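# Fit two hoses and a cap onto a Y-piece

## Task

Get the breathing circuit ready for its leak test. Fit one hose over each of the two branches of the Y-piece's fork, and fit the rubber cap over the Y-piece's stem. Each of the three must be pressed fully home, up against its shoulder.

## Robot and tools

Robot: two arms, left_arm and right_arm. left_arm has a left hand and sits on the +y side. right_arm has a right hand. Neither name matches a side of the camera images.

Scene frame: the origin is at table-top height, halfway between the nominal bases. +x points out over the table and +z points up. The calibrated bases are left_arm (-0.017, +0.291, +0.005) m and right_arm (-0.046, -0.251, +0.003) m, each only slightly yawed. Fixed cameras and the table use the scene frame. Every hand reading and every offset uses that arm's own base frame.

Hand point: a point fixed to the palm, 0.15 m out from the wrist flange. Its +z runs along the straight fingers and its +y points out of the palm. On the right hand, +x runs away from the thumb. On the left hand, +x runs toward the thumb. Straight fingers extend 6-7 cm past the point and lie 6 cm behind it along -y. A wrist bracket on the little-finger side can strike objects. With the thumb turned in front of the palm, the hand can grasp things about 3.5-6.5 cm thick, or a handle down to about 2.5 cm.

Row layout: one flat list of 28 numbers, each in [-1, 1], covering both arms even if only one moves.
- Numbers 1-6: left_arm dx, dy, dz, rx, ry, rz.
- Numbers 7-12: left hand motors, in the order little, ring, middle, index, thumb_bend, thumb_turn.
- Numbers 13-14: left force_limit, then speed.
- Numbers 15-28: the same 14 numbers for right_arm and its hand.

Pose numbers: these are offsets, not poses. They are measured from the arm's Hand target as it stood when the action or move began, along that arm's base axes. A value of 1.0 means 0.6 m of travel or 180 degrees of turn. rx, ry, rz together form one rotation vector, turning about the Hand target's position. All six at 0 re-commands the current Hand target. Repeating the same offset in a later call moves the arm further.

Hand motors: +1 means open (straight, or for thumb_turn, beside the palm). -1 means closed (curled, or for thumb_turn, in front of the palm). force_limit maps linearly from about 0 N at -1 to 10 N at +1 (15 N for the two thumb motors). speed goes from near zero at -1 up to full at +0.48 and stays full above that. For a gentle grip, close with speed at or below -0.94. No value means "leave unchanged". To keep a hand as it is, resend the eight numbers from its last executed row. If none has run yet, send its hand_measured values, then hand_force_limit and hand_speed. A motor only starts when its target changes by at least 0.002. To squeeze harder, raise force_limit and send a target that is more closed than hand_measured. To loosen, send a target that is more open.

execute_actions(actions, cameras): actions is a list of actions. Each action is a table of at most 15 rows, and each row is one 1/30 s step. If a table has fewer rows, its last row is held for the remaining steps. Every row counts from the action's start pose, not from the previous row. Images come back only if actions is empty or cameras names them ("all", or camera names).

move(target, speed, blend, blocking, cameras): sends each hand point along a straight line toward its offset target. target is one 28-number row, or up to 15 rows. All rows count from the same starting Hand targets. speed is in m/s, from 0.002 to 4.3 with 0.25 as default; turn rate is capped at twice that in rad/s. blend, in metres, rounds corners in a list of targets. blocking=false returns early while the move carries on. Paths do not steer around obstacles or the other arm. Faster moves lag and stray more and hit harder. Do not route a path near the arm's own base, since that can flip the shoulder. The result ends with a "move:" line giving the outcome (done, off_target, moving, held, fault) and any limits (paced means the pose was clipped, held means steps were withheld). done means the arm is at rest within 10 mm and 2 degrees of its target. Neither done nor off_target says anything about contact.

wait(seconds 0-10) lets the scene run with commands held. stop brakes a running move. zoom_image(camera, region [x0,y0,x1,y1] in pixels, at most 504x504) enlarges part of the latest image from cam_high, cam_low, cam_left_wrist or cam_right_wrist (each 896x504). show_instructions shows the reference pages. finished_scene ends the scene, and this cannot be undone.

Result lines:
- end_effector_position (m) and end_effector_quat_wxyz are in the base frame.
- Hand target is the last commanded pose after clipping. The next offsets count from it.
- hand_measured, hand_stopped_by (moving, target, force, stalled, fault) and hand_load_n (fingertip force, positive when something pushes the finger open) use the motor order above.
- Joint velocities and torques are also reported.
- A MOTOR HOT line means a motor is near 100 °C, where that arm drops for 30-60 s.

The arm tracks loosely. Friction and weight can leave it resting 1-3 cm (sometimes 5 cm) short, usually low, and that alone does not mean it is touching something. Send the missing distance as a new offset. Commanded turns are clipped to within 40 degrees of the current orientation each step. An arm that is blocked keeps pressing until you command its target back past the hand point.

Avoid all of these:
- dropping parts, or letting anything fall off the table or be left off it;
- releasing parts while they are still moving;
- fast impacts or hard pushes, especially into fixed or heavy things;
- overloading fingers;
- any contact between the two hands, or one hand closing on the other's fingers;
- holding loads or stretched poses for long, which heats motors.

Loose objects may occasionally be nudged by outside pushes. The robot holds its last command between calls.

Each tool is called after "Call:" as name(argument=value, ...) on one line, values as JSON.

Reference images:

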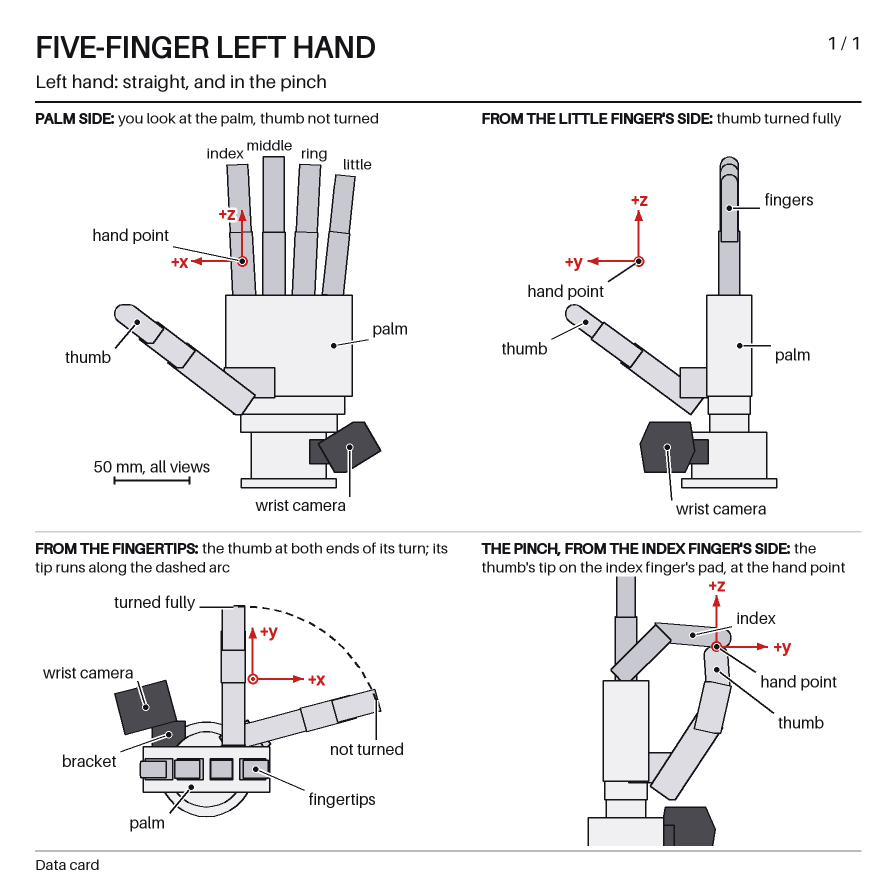

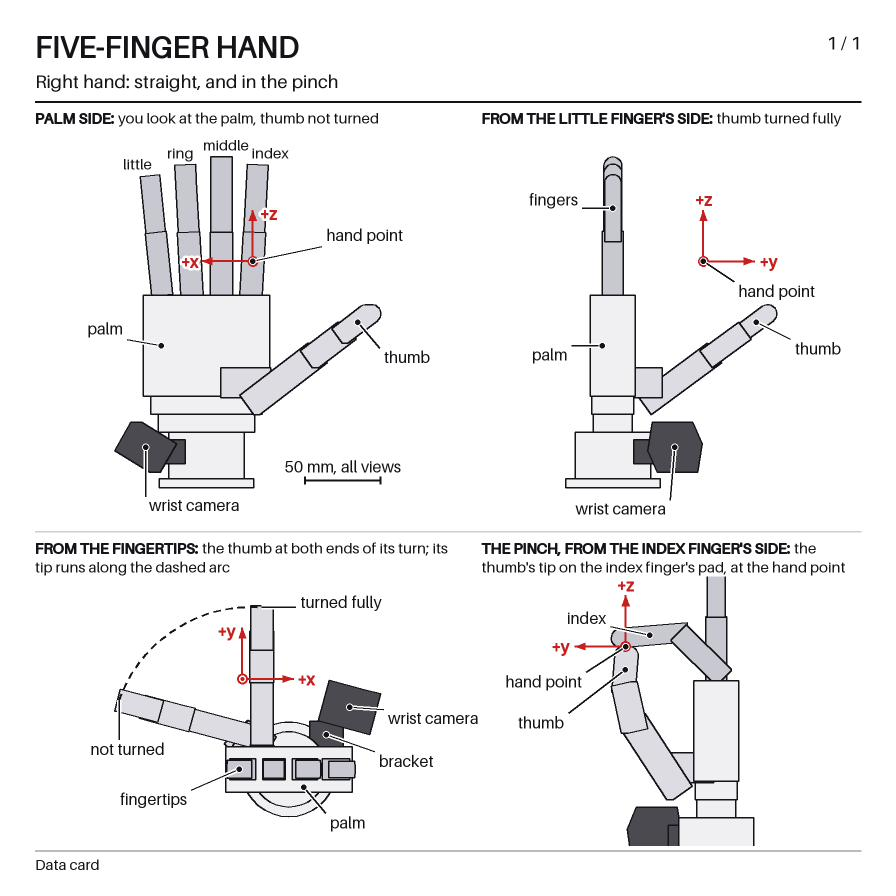

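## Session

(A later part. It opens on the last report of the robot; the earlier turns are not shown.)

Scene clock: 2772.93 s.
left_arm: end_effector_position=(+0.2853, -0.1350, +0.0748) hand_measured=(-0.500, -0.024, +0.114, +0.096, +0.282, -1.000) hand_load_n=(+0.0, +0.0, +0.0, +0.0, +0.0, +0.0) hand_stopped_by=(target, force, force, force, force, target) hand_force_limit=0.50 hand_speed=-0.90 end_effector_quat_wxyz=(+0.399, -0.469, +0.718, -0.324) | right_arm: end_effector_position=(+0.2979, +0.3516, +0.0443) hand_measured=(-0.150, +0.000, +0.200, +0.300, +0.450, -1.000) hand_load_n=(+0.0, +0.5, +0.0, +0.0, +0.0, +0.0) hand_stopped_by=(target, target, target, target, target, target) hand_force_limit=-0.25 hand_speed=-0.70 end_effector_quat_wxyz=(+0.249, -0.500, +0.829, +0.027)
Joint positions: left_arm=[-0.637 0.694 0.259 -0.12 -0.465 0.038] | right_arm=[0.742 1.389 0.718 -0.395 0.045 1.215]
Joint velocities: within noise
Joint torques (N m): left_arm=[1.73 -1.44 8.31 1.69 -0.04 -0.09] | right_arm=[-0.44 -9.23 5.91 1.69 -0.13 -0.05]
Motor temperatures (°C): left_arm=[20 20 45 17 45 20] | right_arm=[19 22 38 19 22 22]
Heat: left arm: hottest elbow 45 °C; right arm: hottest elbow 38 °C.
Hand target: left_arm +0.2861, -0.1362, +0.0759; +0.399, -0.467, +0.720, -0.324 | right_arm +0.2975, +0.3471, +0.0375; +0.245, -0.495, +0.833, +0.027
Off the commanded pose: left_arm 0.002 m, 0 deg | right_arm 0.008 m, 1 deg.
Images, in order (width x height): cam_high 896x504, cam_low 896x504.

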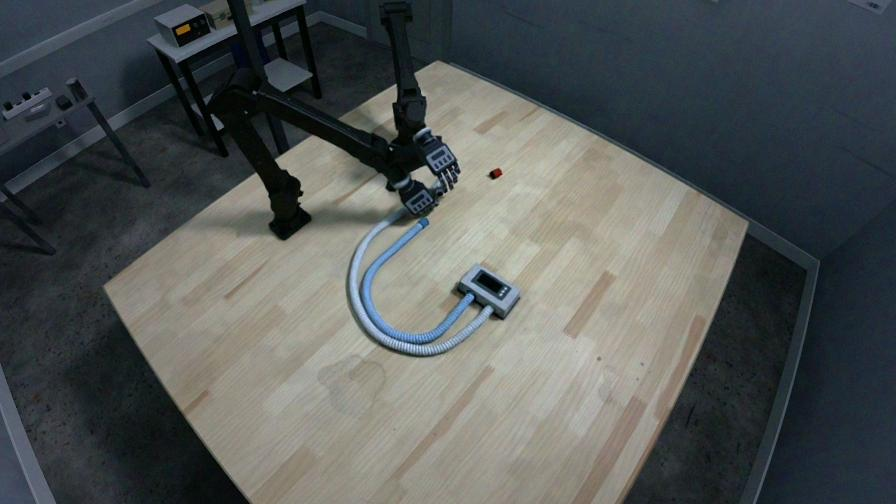

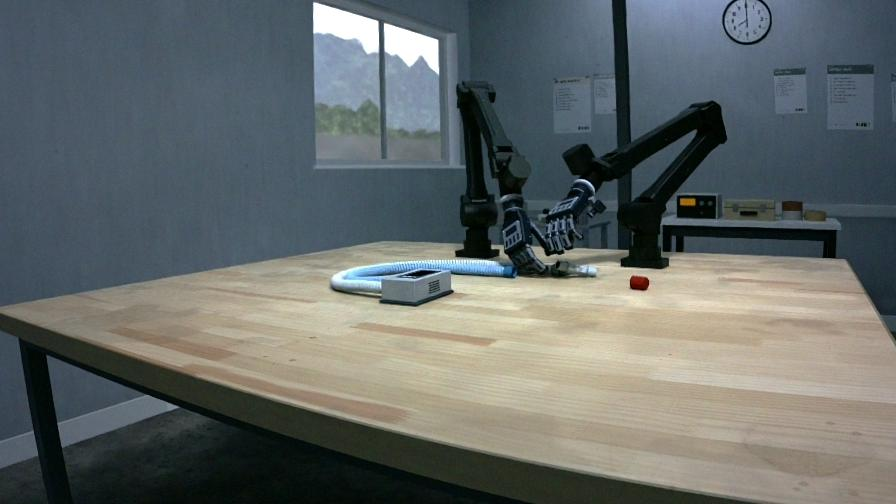

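Call:
move(target=[[0,0,0.13,0,0,0, 0.3, 0.3, 0.4, 0.4, 0.5, -1, 0.2, -0.7, 0,0,0,0,0,0, -0.15,0.0,0.2,0.3,0.45,-1,-0.25,-0.7],[-0.05,0.17,0.2,0,0,0, 0.3, 0.3, 0.4, 0.4, 0.5, -1, 0.2, -0.7, 0,0,0,0,0,0, -0.15,0.0,0.2,0.3,0.45,-1,-0.25,-0.7]], speed=0.12, blend=[0.02,0], cameras=["cam_left_wrist", "cam_right_wrist", "cam_high"])

Scene clock: 2879.43 s.
left_arm: end_effector_position=(+0.2477, -0.0370, +0.1527) hand_measured=(+0.300, +0.300, +0.400, +0.400, +0.500, -1.000) hand_load_n=(+0.0, +0.0, +0.0, +0.0, +0.0, +0.0) hand_stopped_by=(target, target, target, target, target, target) hand_force_limit=0.20 hand_speed=-0.70 end_effector_quat_wxyz=(+0.372, -0.480, +0.732, -0.309) | right_arm: end_effector_position=(+0.2981, +0.3515, +0.0443) hand_measured=(-0.150, +0.000, +0.200, +0.300, +0.450, -1.000) hand_load_n=(+0.0, -0.5, +0.0, +0.0, +0.0, +0.0) hand_stopped_by=(target, target, target, target, target, target) hand_force_limit=-0.25 hand_speed=-0.70 end_effector_quat_wxyz=(+0.249, -0.500, +0.829, +0.027)
Joint positions: left_arm=[-0.085 0.297 0.417 -0.682 0.024 0.313] | right_arm=[0.742 1.389 0.718 -0.395 0.045 1.215]
Joint torques (N m): left_arm=[2.9 -0.56 13.85 1.47 0.11 -0.01] | right_arm=[-0.5 -9.82 5.79 1.62 -0.13 -0.06]
Motor temperatures (°C): left_arm=[20 20 45 17 34 20] | right_arm=[19 22 34 18 21 21]
Heat: left arm: hottest elbow 45 °C; right arm: hottest elbow 34 °C.
Hand target: left_arm +0.2561, -0.0342, +0.1960; +0.399, -0.467, +0.719, -0.324 | right_arm +0.2977, +0.3470, +0.0375; +0.245, -0.495, +0.833, +0.027
Off the commanded pose: left_arm 0.044 m, 4 deg | right_arm 0.008 m, 1 deg.
move: off_target (left_arm)
Images, in order (width x height): cam_high 896x504, cam_left_wrist 896x504, cam_right_wrist 896x504.

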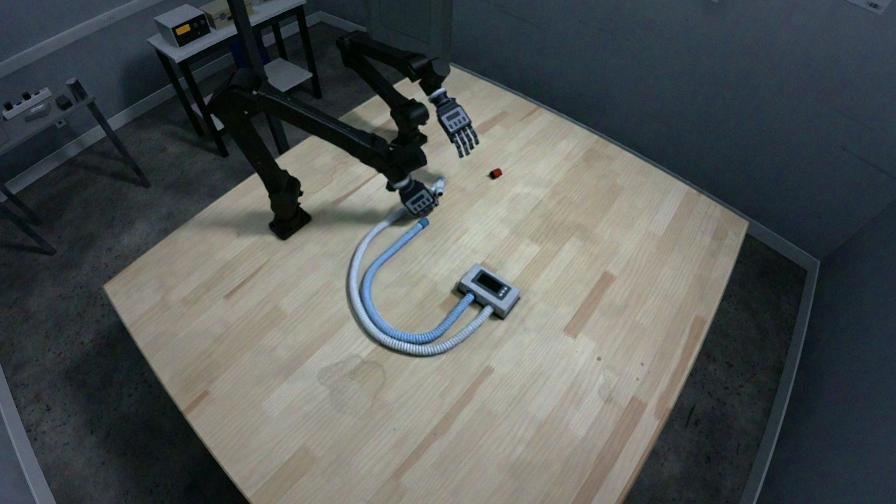

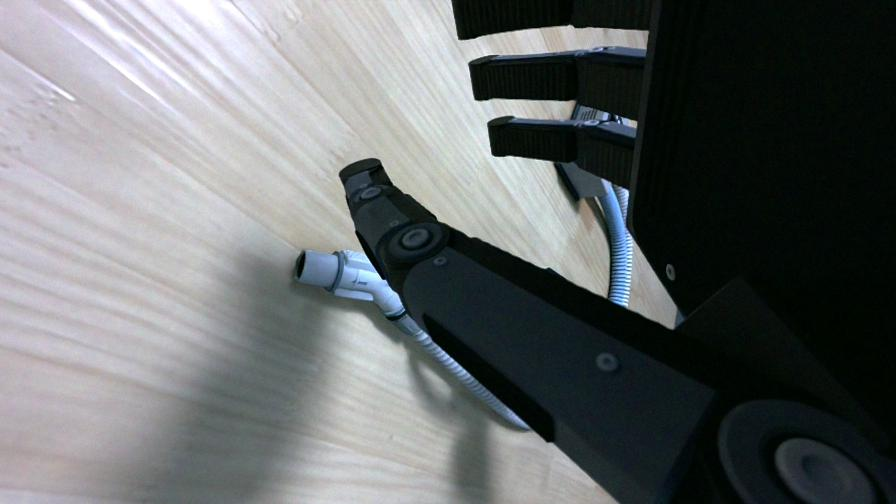

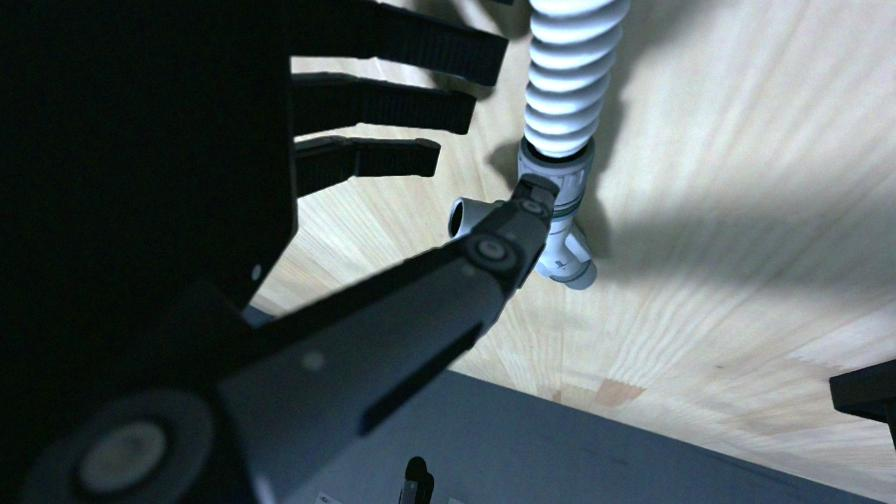

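Call:
zoom_image(camera="cam_right_wrist", region=[430, 110, 630, 310])

Call:
zoom_image(camera="cam_high", region=[380, 150, 500, 240])

Scaled by 2.520 from the camera's 896x504 image, which has a finer 1280x720 frame.

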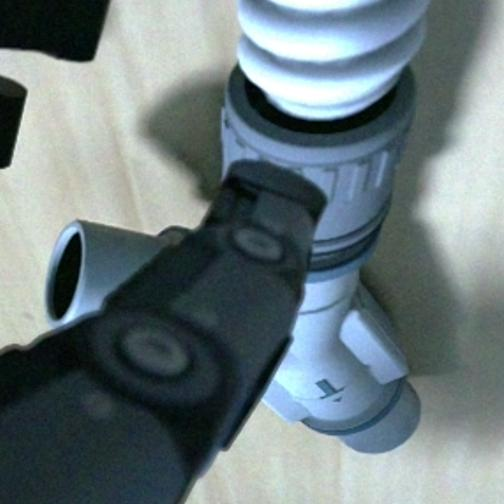

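Scaled by 4.200 from the camera's 896x504 image, which has a finer 1280x720 frame.

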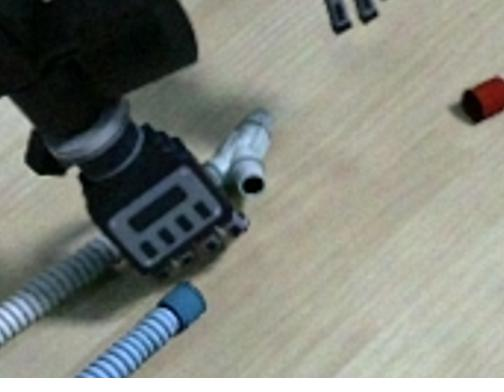

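Call:
move(target=[[0,0,0,0,0,0, 0.3, 0.3, 0.4, 0.4, 0.5, -1, 0.2, -0.7, 0,0,0.10,0,0,0, -0.15,0.0,0.2,0.3,0.45,-1,-0.25,-0.7],[0,0,0,0,0,0, 0.3, 0.3, 0.4, 0.4, 0.5, -1, 0.2, -0.7, -0.052,0.03,0.10,-0.2105,-0.2022,0.0123, 0.45,0.5,0.55,0.55,0.4,-1,-0.25,-0.7]], speed=0.15, cameras=["cam_right_wrist", "cam_high"])

Scene clock: 2892.30 s.
left_arm: end_effector_position=(+0.2477, -0.0369, +0.1528) hand_measured=(+0.300, +0.300, +0.400, +0.400, +0.500, -1.000) hand_load_n=(+0.0, +0.0, +0.0, +0.0, +0.0, +0.0) hand_stopped_by=(target, target, target, target, target, target) hand_force_limit=0.20 hand_speed=-0.70 end_effector_quat_wxyz=(+0.372, -0.479, +0.732, -0.309) | right_arm: end_effector_position=(+0.2625, +0.3464, +0.0879) hand_measured=(+0.450, +0.500, +0.550, +0.550, +0.400, -1.000) hand_load_n=(+0.0, +0.0, +0.0, +0.0, +0.0, +0.0) hand_stopped_by=(target, target, target, target, target, target) hand_force_limit=-0.25 hand_speed=-0.70 end_effector_quat_wxyz=(+0.307, -0.551, +0.668, -0.395)
Joint positions: left_arm=[-0.083 0.297 0.417 -0.682 0.026 0.314] | right_arm=[1.236 1.42 0.855 -0.811 1.036 1.316]
Joint torques (N m): left_arm=[3.25 -0.32 13.96 1.54 0.14 0] | right_arm=[0.62 -9.23 9.87 0.4 0.8 -0.02]
Motor temperatures (°C): left_arm=[20 20 50 17 33 20] | right_arm=[19 22 35 18 21 21]
Heat: left arm: hottest elbow 50 °C; right arm: hottest elbow 35 °C.
Hand target: left_arm +0.2561, -0.0342, +0.1960; +0.399, -0.467, +0.719, -0.324 | right_arm +0.2664, +0.3651, +0.0976; +0.317, -0.545, +0.672, -0.389
Off the commanded pose: left_arm 0.044 m, 4 deg | right_arm 0.021 m, 2 deg.
move: off_target (left_arm, right_arm); target 2's new numbers were sent with right_arm's hand 0.021 m and 2 deg from that target
Images, in order (width x height): cam_high 896x504, cam_right_wrist 896x504.

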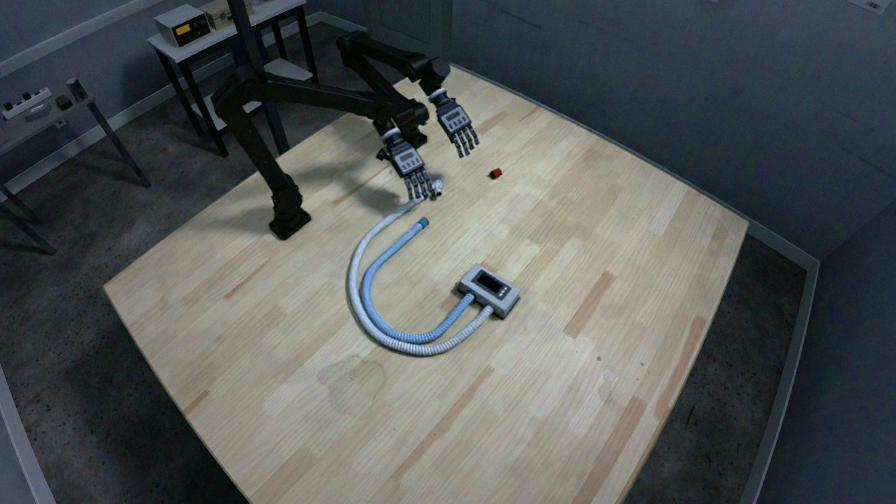

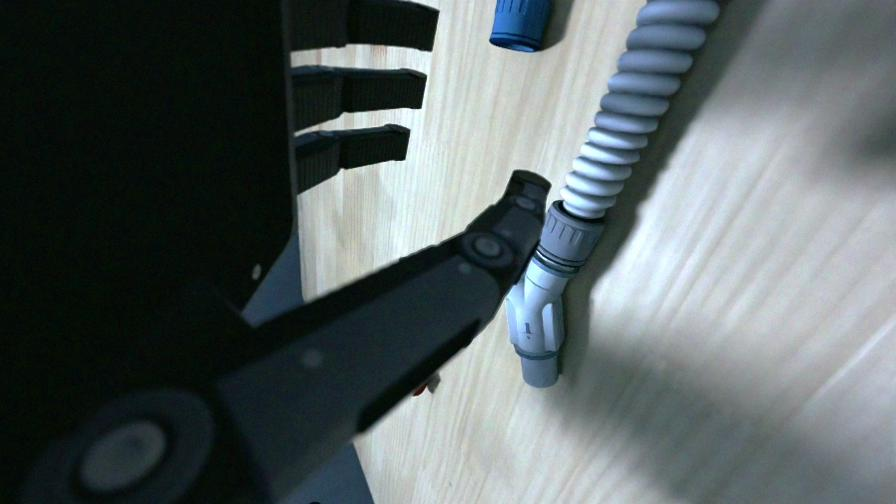

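Call:
zoom_image(camera="cam_right_wrist", region=[480, 150, 680, 400])

Scaled by 2.016 from the camera's 896x504 image, which has a finer 1280x720 frame.

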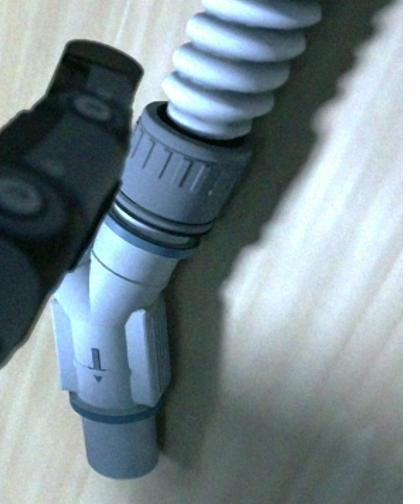

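Call:
move(target=[0,0,0,0,0,0, 0.3, 0.3, 0.4, 0.4, 0.5, -1, 0.2, -0.7, -0.0107,0.0182,-0.0793,0,0,0, 0.45,0.5,0.55,0.55,0.4,-1,-0.25,-0.7], speed=0.08, cameras=["cam_right_wrist", "cam_left_wrist"])

Call:
zoom_image(camera="cam_right_wrist", region=[430, 150, 700, 420])

Scene clock: 2936.40 s.
left_arm: end_effector_position=(+0.2477, -0.0369, +0.1528) hand_measured=(+0.300, +0.300, +0.400, +0.400, +0.500, -1.000) hand_load_n=(+0.0, +0.0, +0.0, +0.0, +0.0, +0.0) hand_stopped_by=(target, target, target, target, target, target) hand_force_limit=0.20 hand_speed=-0.70 end_effector_quat_wxyz=(+0.372, -0.479, +0.732, -0.309) | right_arm: end_effector_position=(+0.2594, +0.3648, +0.0501) hand_measured=(+0.450, +0.500, +0.550, +0.550, +0.400, -1.000) hand_load_n=(+0.0, +0.0, +0.0, +0.0, +0.0, +0.0) hand_stopped_by=(target, target, target, target, target, target) hand_force_limit=-0.25 hand_speed=-0.70 end_effector_quat_wxyz=(+0.309, -0.549, +0.669, -0.393)
Joint positions: left_arm=[-0.083 0.297 0.417 -0.682 0.026 0.314] | right_arm=[1.259 1.53 0.855 -0.734 1.041 1.364]
Joint torques (N m): left_arm=[2.73 -0.38 14.09 1.47 0.13 -0.01] | right_arm=[1.14 -10.23 7.39 1.09 0.82 -0.07]
Motor temperatures (°C): left_arm=[20 20 58 17 30 20] | right_arm=[19 22 37 18 22 21]
Heat: left arm: hottest elbow 58 °C; right arm: hottest elbow 37 °C.
Hand target: left_arm +0.2561, -0.0342, +0.1960; +0.399, -0.467, +0.719, -0.324 | right_arm +0.2600, +0.3761, +0.0500; +0.317, -0.546, +0.671, -0.389
Off the commanded pose: left_arm 0.044 m, 4 deg | right_arm 0.011 m, 1 deg.
move: off_target (left_arm, right_arm)
Images, in order (width x height): cam_left_wrist 896x504, cam_right_wrist 896x504.

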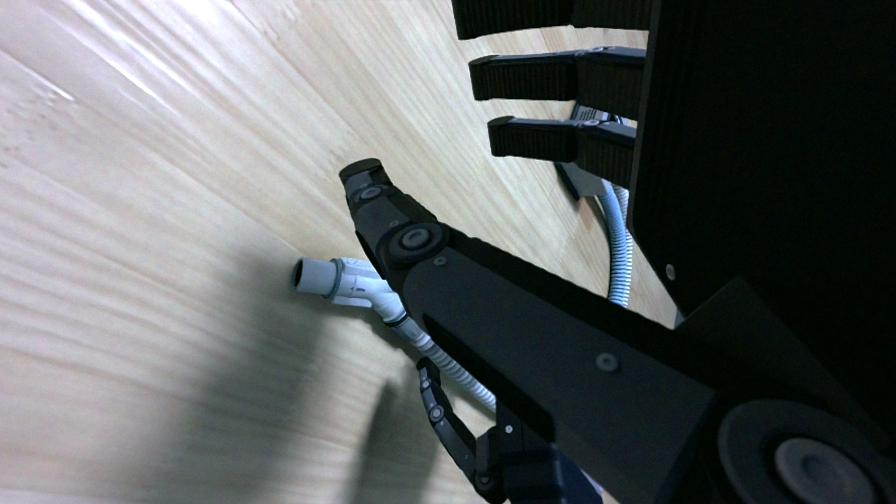

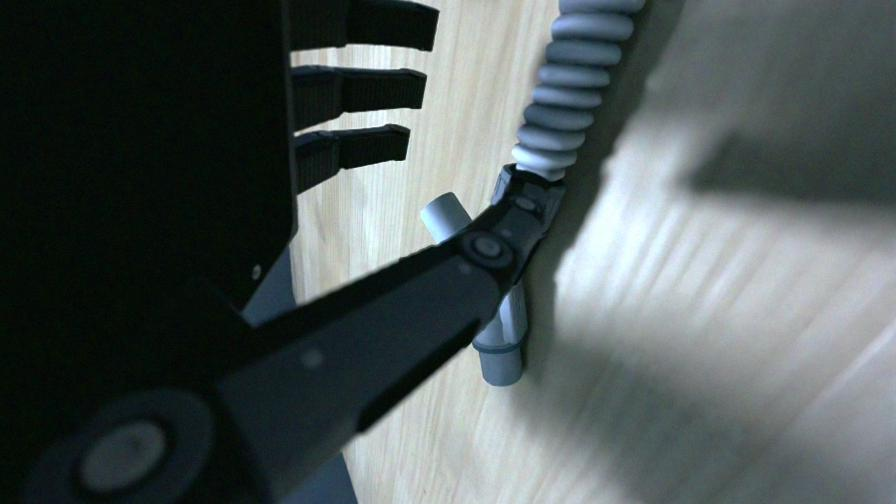

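Scaled by 1.867 from the camera's 896x504 image, which has a finer 1280x720 frame.

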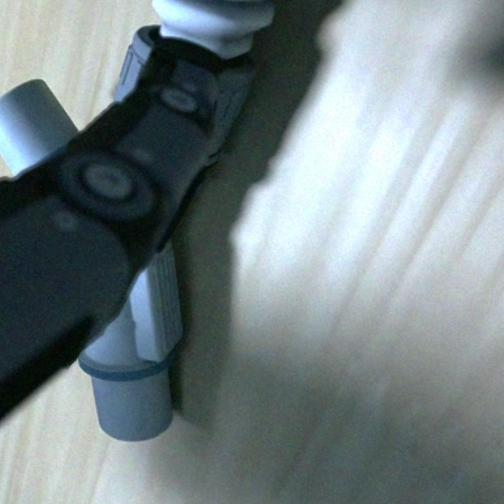

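Call:
move(target=[0,-0.005,-0.055,0,0,0, 0.3, 0.3, 0.4, 0.4, 0.5, -1, 0.2, -0.7, -0.012,-0.020,-0.03,0,0,0, 0.45,0.5,0.55,0.55,0.4,-1,-0.25,-0.7], speed=0.08, cameras=["cam_right_wrist"])

Call:
zoom_image(camera="cam_right_wrist", region=[430, 100, 700, 370])

Scene clock: 2961.20 s.
left_arm: end_effector_position=(+0.2539, -0.0353, +0.1643) hand_measured=(+0.300, +0.300, +0.400, +0.400, +0.500, -1.000) hand_load_n=(+0.0, +0.0, +0.0, +0.0, +0.0, +0.0) hand_stopped_by=(target, target, target, target, target, target) hand_force_limit=0.20 hand_speed=-0.70 end_effector_quat_wxyz=(+0.394, -0.474, +0.720, -0.320) | right_arm: end_effector_position=(+0.2566, +0.3656, +0.0427) hand_measured=(+0.450, +0.500, +0.550, +0.550, +0.400, -1.000) hand_load_n=(+0.0, +0.0, +0.0, +0.0, +0.0, +0.0) hand_stopped_by=(target, target, target, target, target, target) hand_force_limit=-0.25 hand_speed=-0.70 end_effector_quat_wxyz=(+0.320, -0.542, +0.674, -0.386)
Joint positions: left_arm=[-0.083 0.275 0.417 -0.648 0.015 0.314] | right_arm=[1.267 1.535 0.829 -0.688 1.042 1.381]
Joint torques (N m): left_arm=[1.67 -0.26 7.83 2.78 -0.08 -0.06] | right_arm=[0.85 -9.41 5.44 0.98 0.84 0.01]
Motor temperatures (°C): left_arm=[20 20 60 17 28 20] | right_arm=[19 21 36 18 22 21]
Heat: left arm: hottest elbow 60 °C; right arm: hottest elbow 36 °C.
Hand target: left_arm +0.2561, -0.0372, +0.1630; +0.399, -0.467, +0.719, -0.324 | right_arm +0.2527, +0.3640, +0.0320; +0.317, -0.546, +0.671, -0.389
Off the commanded pose: left_arm 0.003 m, 1 deg | right_arm 0.011 m, 1 deg.
move: off_target (right_arm)
Images, in order (width x height): cam_right_wrist 896x504.

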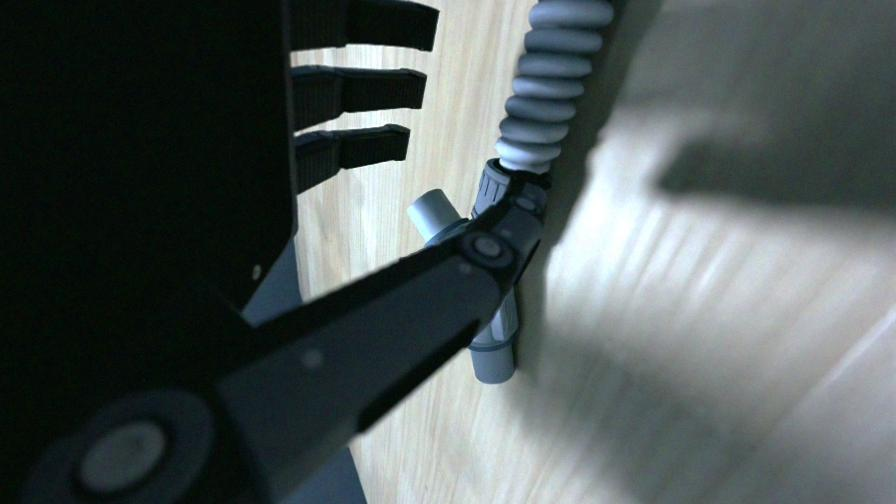

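Scaled by 1.867 from the camera's 896x504 image, which has a finer 1280x720 frame.

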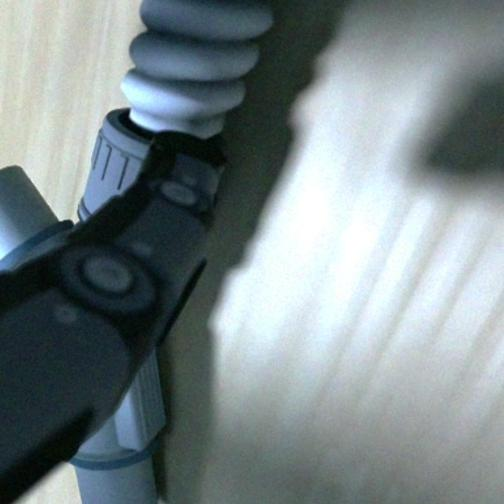

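Call:
move(target=[0,0,-0.02,0,0,0, 0.3, 0.3, 0.4, 0.4, 0.5, -1, 0.2, -0.7, -0.0045,-0.0145,-0.033,0,0,0, 0.45,0.5,0.55,0.55,0.4,-1,-0.25,-0.7], speed=0.06, cameras=["cam_right_wrist", "cam_low"])

Call:
zoom_image(camera="cam_right_wrist", region=[400, 60, 670, 330])

Scene clock: 2972.73 s.
left_arm: end_effector_position=(+0.2538, -0.0353, +0.1512) hand_measured=(+0.300, +0.300, +0.400, +0.400, +0.500, -1.000) hand_load_n=(+0.0, +0.5, +0.0, +0.0, +0.0, +0.0) hand_stopped_by=(target, target, target, target, target, target) hand_force_limit=0.20 hand_speed=-0.70 end_effector_quat_wxyz=(+0.393, -0.474, +0.720, -0.319) | right_arm: end_effector_position=(+0.2541, +0.3574, +0.0224) hand_measured=(+0.450, +0.500, +0.550, +0.550, +0.400, -1.000) hand_load_n=(+0.0, +0.0, +0.0, +0.0, +0.0, +0.0) hand_stopped_by=(target, target, target, target, target, target) hand_force_limit=-0.25 hand_speed=-0.70 end_effector_quat_wxyz=(+0.320, -0.542, +0.674, -0.387)
Joint positions: left_arm=[-0.083 0.269 0.383 -0.623 0.015 0.314] | right_arm=[1.267 1.558 0.785 -0.622 1.043 1.382]
Joint torques (N m): left_arm=[0.79 -0.15 7.9 2.82 -0.08 -0.06] | right_arm=[0.91 -9.52 4.9 1.01 0.83 -0.06]
Motor temperatures (°C): left_arm=[20 20 57 17 28 20] | right_arm=[19 21 35 18 22 21]
Heat: left arm: hottest elbow 57 °C; right arm: hottest elbow 35 °C.
Hand target: left_arm +0.2560, -0.0372, +0.1508; +0.399, -0.467, +0.719, -0.324 | right_arm +0.2501, +0.3552, +0.0122; +0.317, -0.546, +0.671, -0.389
Off the commanded pose: left_arm 0.003 m, 1 deg | right_arm 0.011 m, 1 deg.
move: off_target (right_arm)
Images, in order (width x height): cam_low 896x504, cam_right_wrist 896x504.

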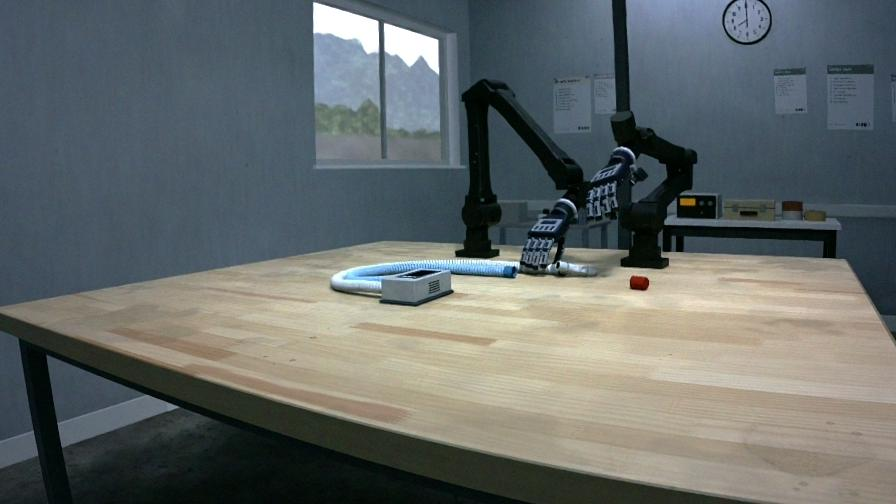

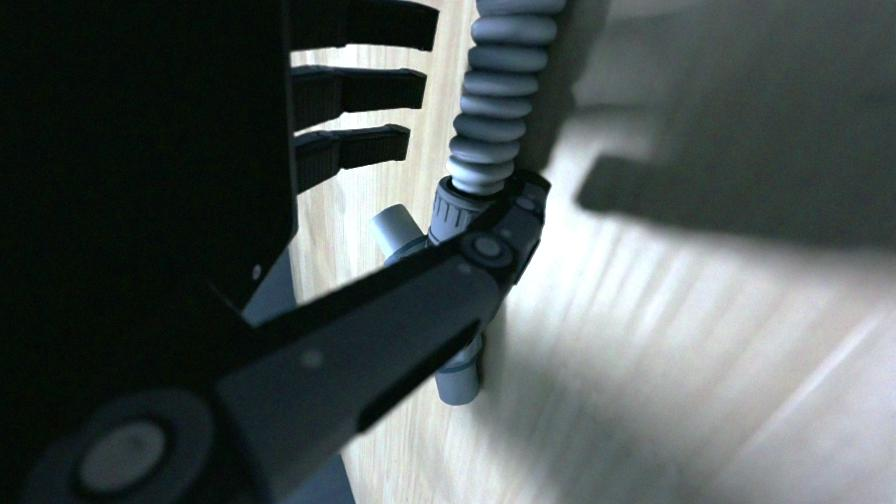

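Scaled by 1.867 from the camera's 896x504 image, which has a finer 1280x720 frame.

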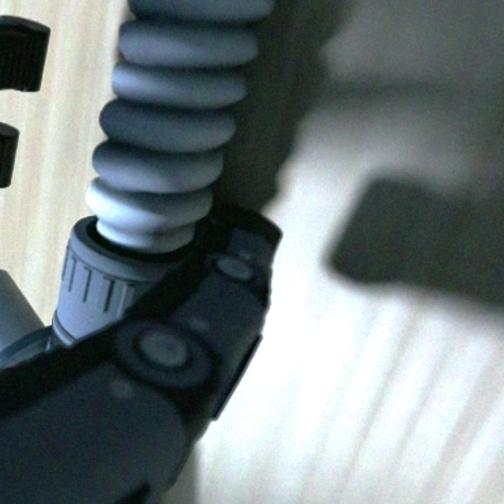

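Call:
execute_actions(actions=[], cameras=["cam_left_wrist", "cam_low"])

Call:
zoom_image(camera="cam_left_wrist", region=[280, 230, 560, 504])

Call:
zoom_image(camera="cam_low", region=[490, 200, 630, 290])

Scene clock: 2982.37 s.
left_arm: end_effector_position=(+0.2538, -0.0353, +0.1512) hand_measured=(+0.300, +0.300, +0.400, +0.400, +0.500, -1.000) hand_load_n=(+0.0, +0.0, +0.0, +0.0, +0.0, +0.0) hand_stopped_by=(target, target, target, target, target, target) hand_force_limit=0.20 hand_speed=-0.70 end_effector_quat_wxyz=(+0.393, -0.474, +0.720, -0.319) | right_arm: end_effector_position=(+0.2541, +0.3574, +0.0224) hand_measured=(+0.450, +0.500, +0.550, +0.550, +0.400, -1.000) hand_load_n=(-0.5, +0.0, +0.0, +0.0, +0.0, +0.0) hand_stopped_by=(target, target, target, target, target, target) hand_force_limit=-0.25 hand_speed=-0.70 end_effector_quat_wxyz=(+0.320, -0.542, +0.674, -0.386)
Joint positions: left_arm=[-0.083 0.269 0.383 -0.623 0.015 0.314] | right_arm=[1.267 1.558 0.785 -0.622 1.043 1.382]
Joint velocities: within noise
Joint torques (N m): left_arm=[1.38 -0.21 7.75 2.73 -0.06 -0.1] | right_arm=[0.56 -9.47 5.07 1.07 0.82 -0.08]
Motor temperatures (°C): left_arm=[20 20 55 17 27 20] | right_arm=[19 21 35 18 22 21]
Heat: left arm: hottest elbow 55 °C; right arm: hottest elbow 35 °C.
Hand target: left_arm +0.2560, -0.0372, +0.1508; +0.399, -0.467, +0.719, -0.324 | right_arm +0.2501, +0.3552, +0.0122; +0.317, -0.545, +0.671, -0.389
Off the commanded pose: left_arm 0.003 m, 1 deg | right_arm 0.011 m, 1 deg.
Images, in order (width x height): cam_low 896x504, cam_left_wrist 896x504.

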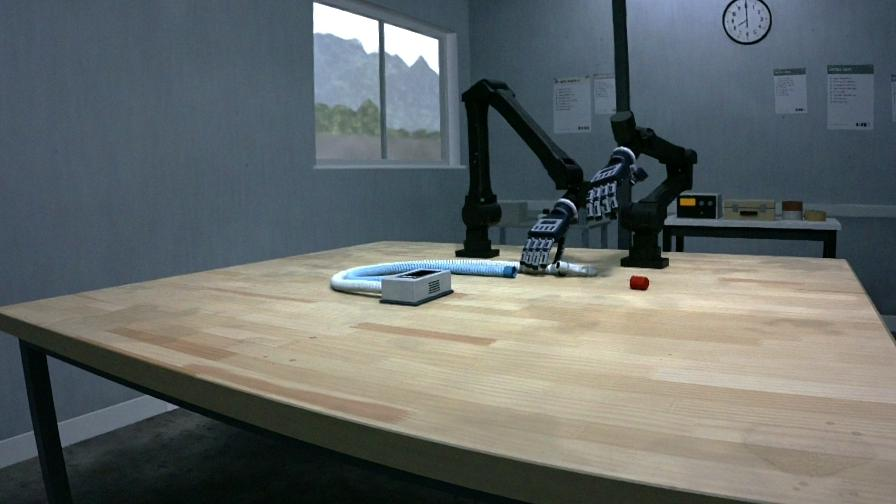

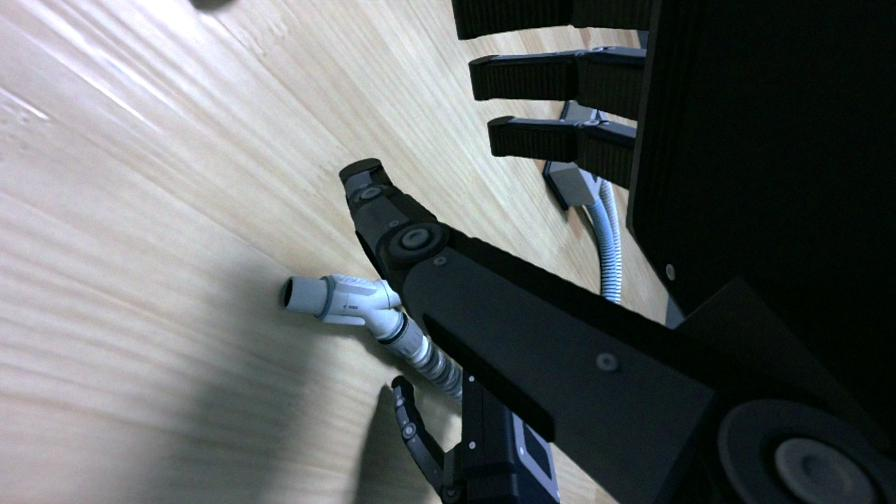

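Scaled by 1.800 from the camera's 896x504 image, which has a finer 1280x720 frame.

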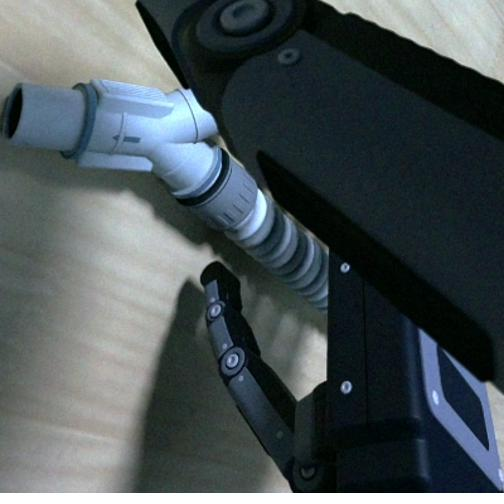

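Scaled by 3.600 from the camera's 896x504 image, which has a finer 1280x720 frame.

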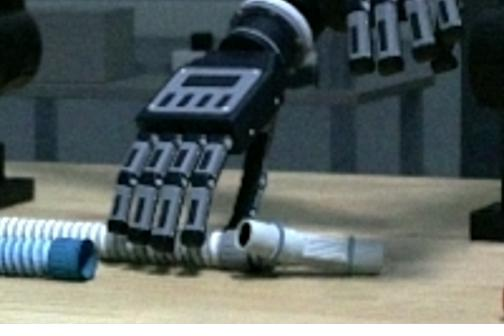

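Call:
move(target=[[0,0,0,0,0,0, 0.3, 0.3, 0.4, 0.4, 0.5, -1, 0.2, -0.7, 0,0,-0.006,0,0,0, 0.45,0.5,0.55,0.55,0.4,-1,-0.5,-0.85],[0,0,0,0,0,0, 0.3, 0.3, 0.4, 0.4, 0.5, -1, 0.2, -0.7, 0,0,-0.006,0,0,0, -0.45,-0.45,-0.45,-0.45,-0.25,-1,-0.5,-0.85]], speed=0.04, cameras=["cam_right_wrist", "cam_left_wrist"])

Call:
zoom_image(camera="cam_left_wrist", region=[280, 230, 560, 504])

Call:
zoom_image(camera="cam_right_wrist", region=[350, 100, 620, 370])

Scene clock: 3001.33 s.
left_arm: end_effector_position=(+0.2538, -0.0353, +0.1512) hand_measured=(+0.300, +0.300, +0.400, +0.400, +0.500, -1.000) hand_load_n=(+0.0, +0.0, +0.0, +0.0, +0.0, +0.5) hand_stopped_by=(target, target, target, target, target, target) hand_force_limit=0.20 hand_speed=-0.70 end_effector_quat_wxyz=(+0.393, -0.474, +0.720, -0.319) | right_arm: end_effector_position=(+0.2548, +0.3591, +0.0206) hand_measured=(-0.048, +0.056, +0.080, +0.092, +0.166, -1.000) hand_load_n=(+2.0, +0.0, +2.5, +2.0, +4.5, +1.5) hand_stopped_by=(force, force, force, force, force, target) hand_force_limit=-0.50 hand_speed=-0.85 end_effector_quat_wxyz=(+0.322, -0.541, +0.674, -0.386)
Joint positions: left_arm=[-0.083 0.269 0.383 -0.623 0.015 0.314] | right_arm=[1.267 1.565 0.785 -0.61 1.044 1.382]
Joint torques (N m): left_arm=[1.03 0.32 7.86 2.77 -0.07 -0.09] | right_arm=[0.67 -9.64 4.56 0.9 0.72 -0.05]
Heat: left arm: hottest elbow 52 °C; right arm: hottest elbow 34 °C.
Hand target: left_arm +0.2560, -0.0372, +0.1508; +0.399, -0.467, +0.719, -0.324 | right_arm +0.2500, +0.3552, +0.0085; +0.317, -0.546, +0.671, -0.389
Off the commanded pose: left_arm 0.003 m, 1 deg | right_arm 0.013 m, 1 deg.
move: off_target (right_arm); target 2's new numbers were sent with right_arm's hand 0.013 m and 1 deg from that target
Images, in order (width x height): cam_left_wrist 896x504, cam_right_wrist 896x504.

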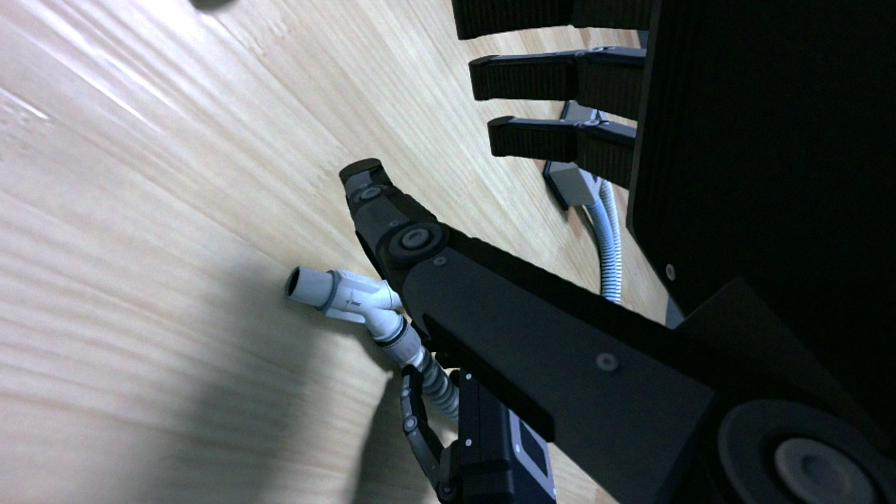

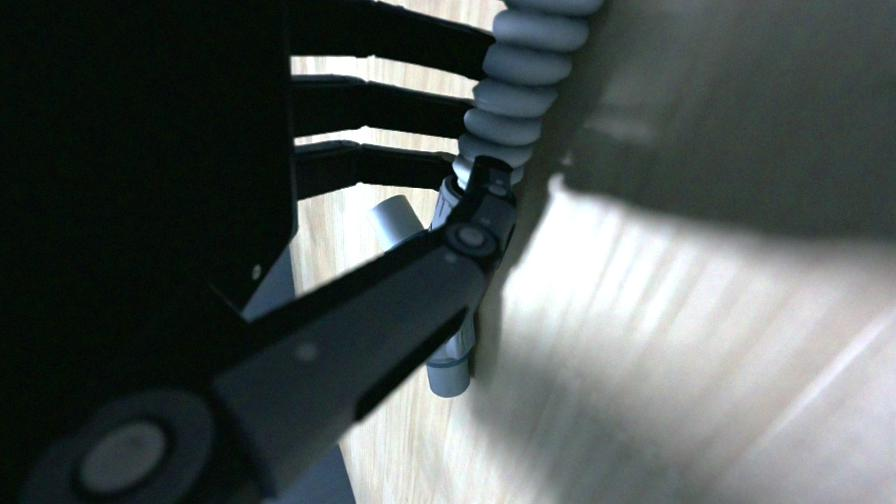

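Scaled by 1.800 from the camera's 896x504 image, which has a finer 1280x720 frame.

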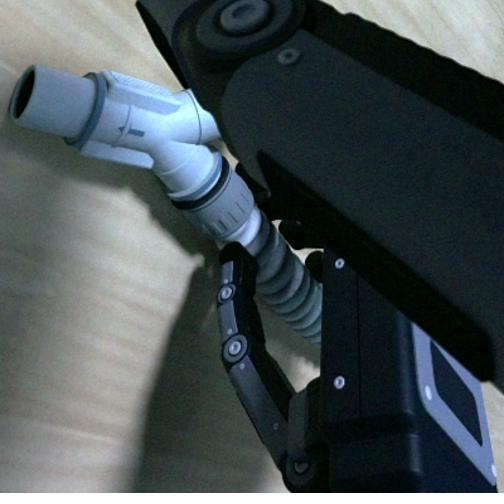

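Scaled by 1.867 from the camera's 896x504 image, which has a finer 1280x720 frame.

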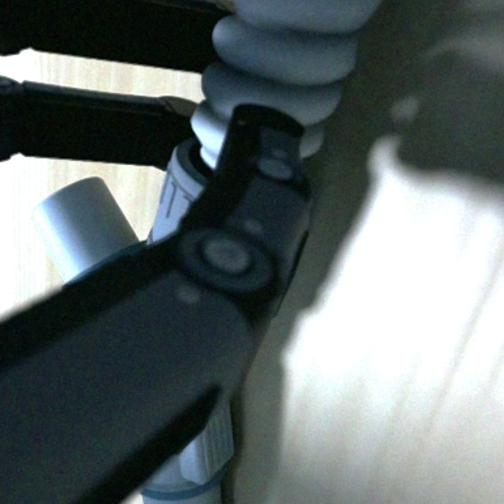

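Call:
move(target=[[0,0,0,0,0,0, 0.3, 0.3, 0.4, 0.4, 0.5, -1, 0.2, -0.7, 0,0,0,0,0,0, 0.2,0.3,0.35,0.4,0.4,-1,-0.5,-0.7],[0,0,0,0,0,0, 0.3, 0.3, 0.4, 0.4, 0.5, -1, 0.2, -0.7, 0.002,0.037,0,0,0,0, 0.2,0.3,0.35,0.4,0.4,-1,-0.5,-0.7]], speed=0.05, cameras=["cam_right_wrist", "cam_left_wrist"])

Call:
zoom_image(camera="cam_left_wrist", region=[280, 230, 560, 504])

Call:
zoom_image(camera="cam_right_wrist", region=[350, 100, 620, 370])

Scene clock: 3013.63 s.
left_arm: end_effector_position=(+0.2538, -0.0353, +0.1512) hand_measured=(+0.300, +0.300, +0.400, +0.400, +0.500, -1.000) hand_load_n=(+0.0, +0.0, +0.0, +0.0, +0.0, +0.0) hand_stopped_by=(target, target, target, target, target, target) hand_force_limit=0.20 hand_speed=-0.70 end_effector_quat_wxyz=(+0.393, -0.474, +0.720, -0.319) | right_arm: end_effector_position=(+0.2517, +0.3585, +0.0101) hand_measured=(+0.200, +0.300, +0.350, +0.400, +0.400, -1.000) hand_load_n=(+0.0, +0.0, +0.5, +0.0, +0.0, +0.0) hand_stopped_by=(target, target, target, target, target, target) hand_force_limit=-0.50 hand_speed=-0.70 end_effector_quat_wxyz=(+0.312, -0.547, +0.668, -0.398)
Joint positions: left_arm=[-0.083 0.269 0.383 -0.623 0.015 0.314] | right_arm=[1.278 1.603 0.798 -0.637 1.055 1.402]
Joint torques (N m): left_arm=[1.38 -0.21 7.87 2.73 -0.09 -0.05] | right_arm=[1.14 -9.58 8.06 0.47 0.37 0]
Motor temperatures (°C): left_arm=[20 20 50 17 26 19] | right_arm=[19 21 34 18 22 21]
Heat: left arm: hottest elbow 50 °C; right arm: hottest elbow 34 °C.
Hand target: left_arm +0.2560, -0.0372, +0.1508; +0.399, -0.467, +0.719, -0.324 | right_arm +0.2514, +0.3775, +0.0087; +0.317, -0.545, +0.672, -0.389
Off the commanded pose: left_arm 0.003 m, 1 deg | right_arm 0.019 m, 1 deg.
move: off_target (right_arm)
Images, in order (width x height): cam_left_wrist 896x504, cam_right_wrist 896x504.

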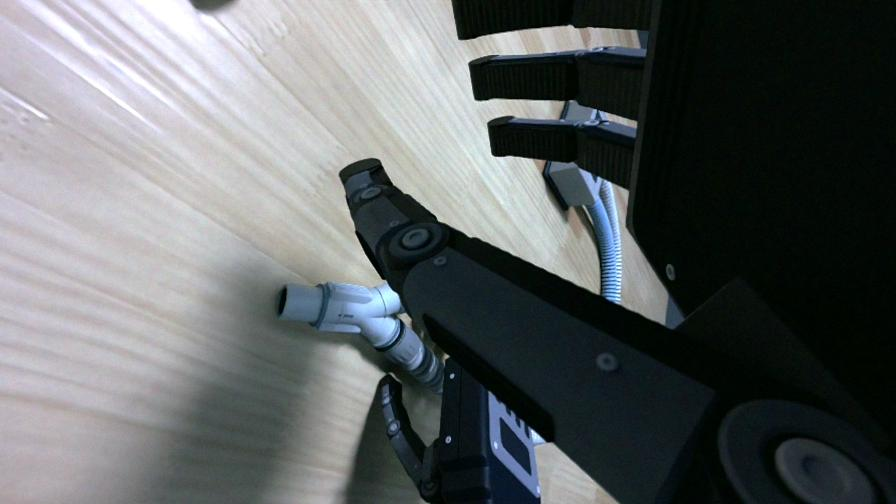

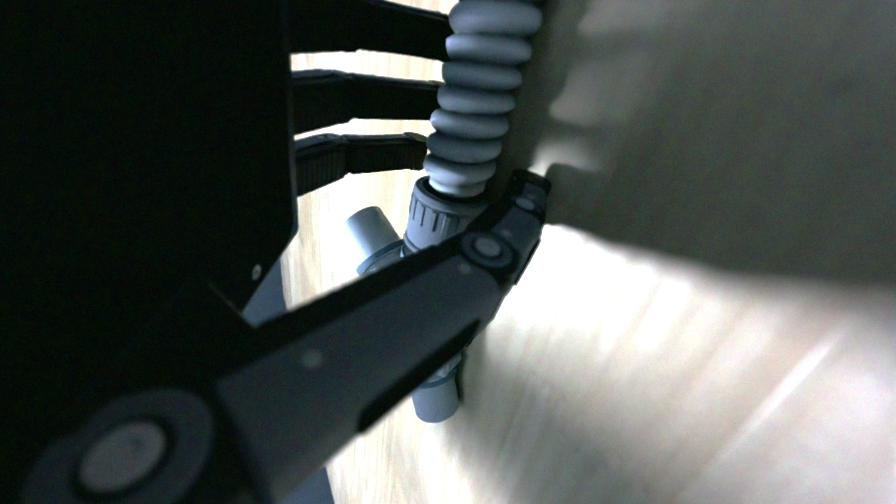

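Scaled by 1.800 from the camera's 896x504 image, which has a finer 1280x720 frame.

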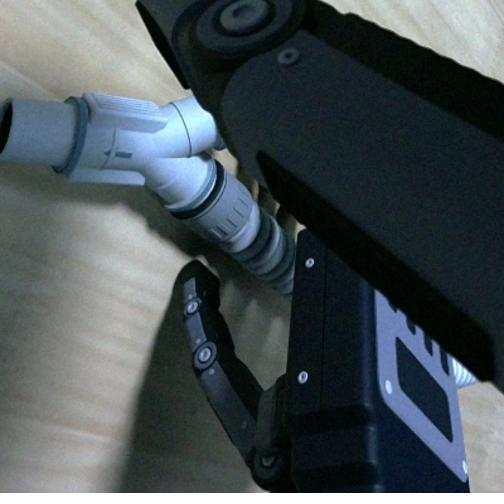

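Scaled by 1.867 from the camera's 896x504 image, which has a finer 1280x720 frame.

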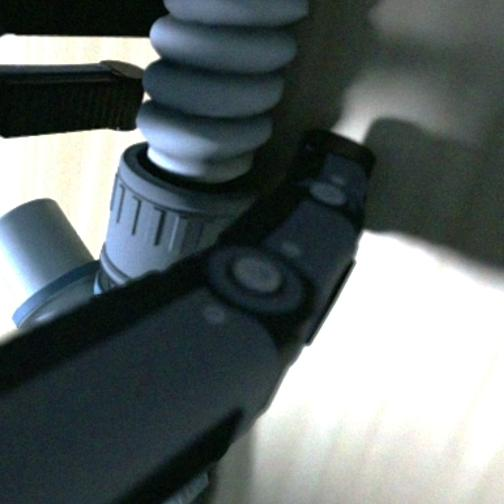

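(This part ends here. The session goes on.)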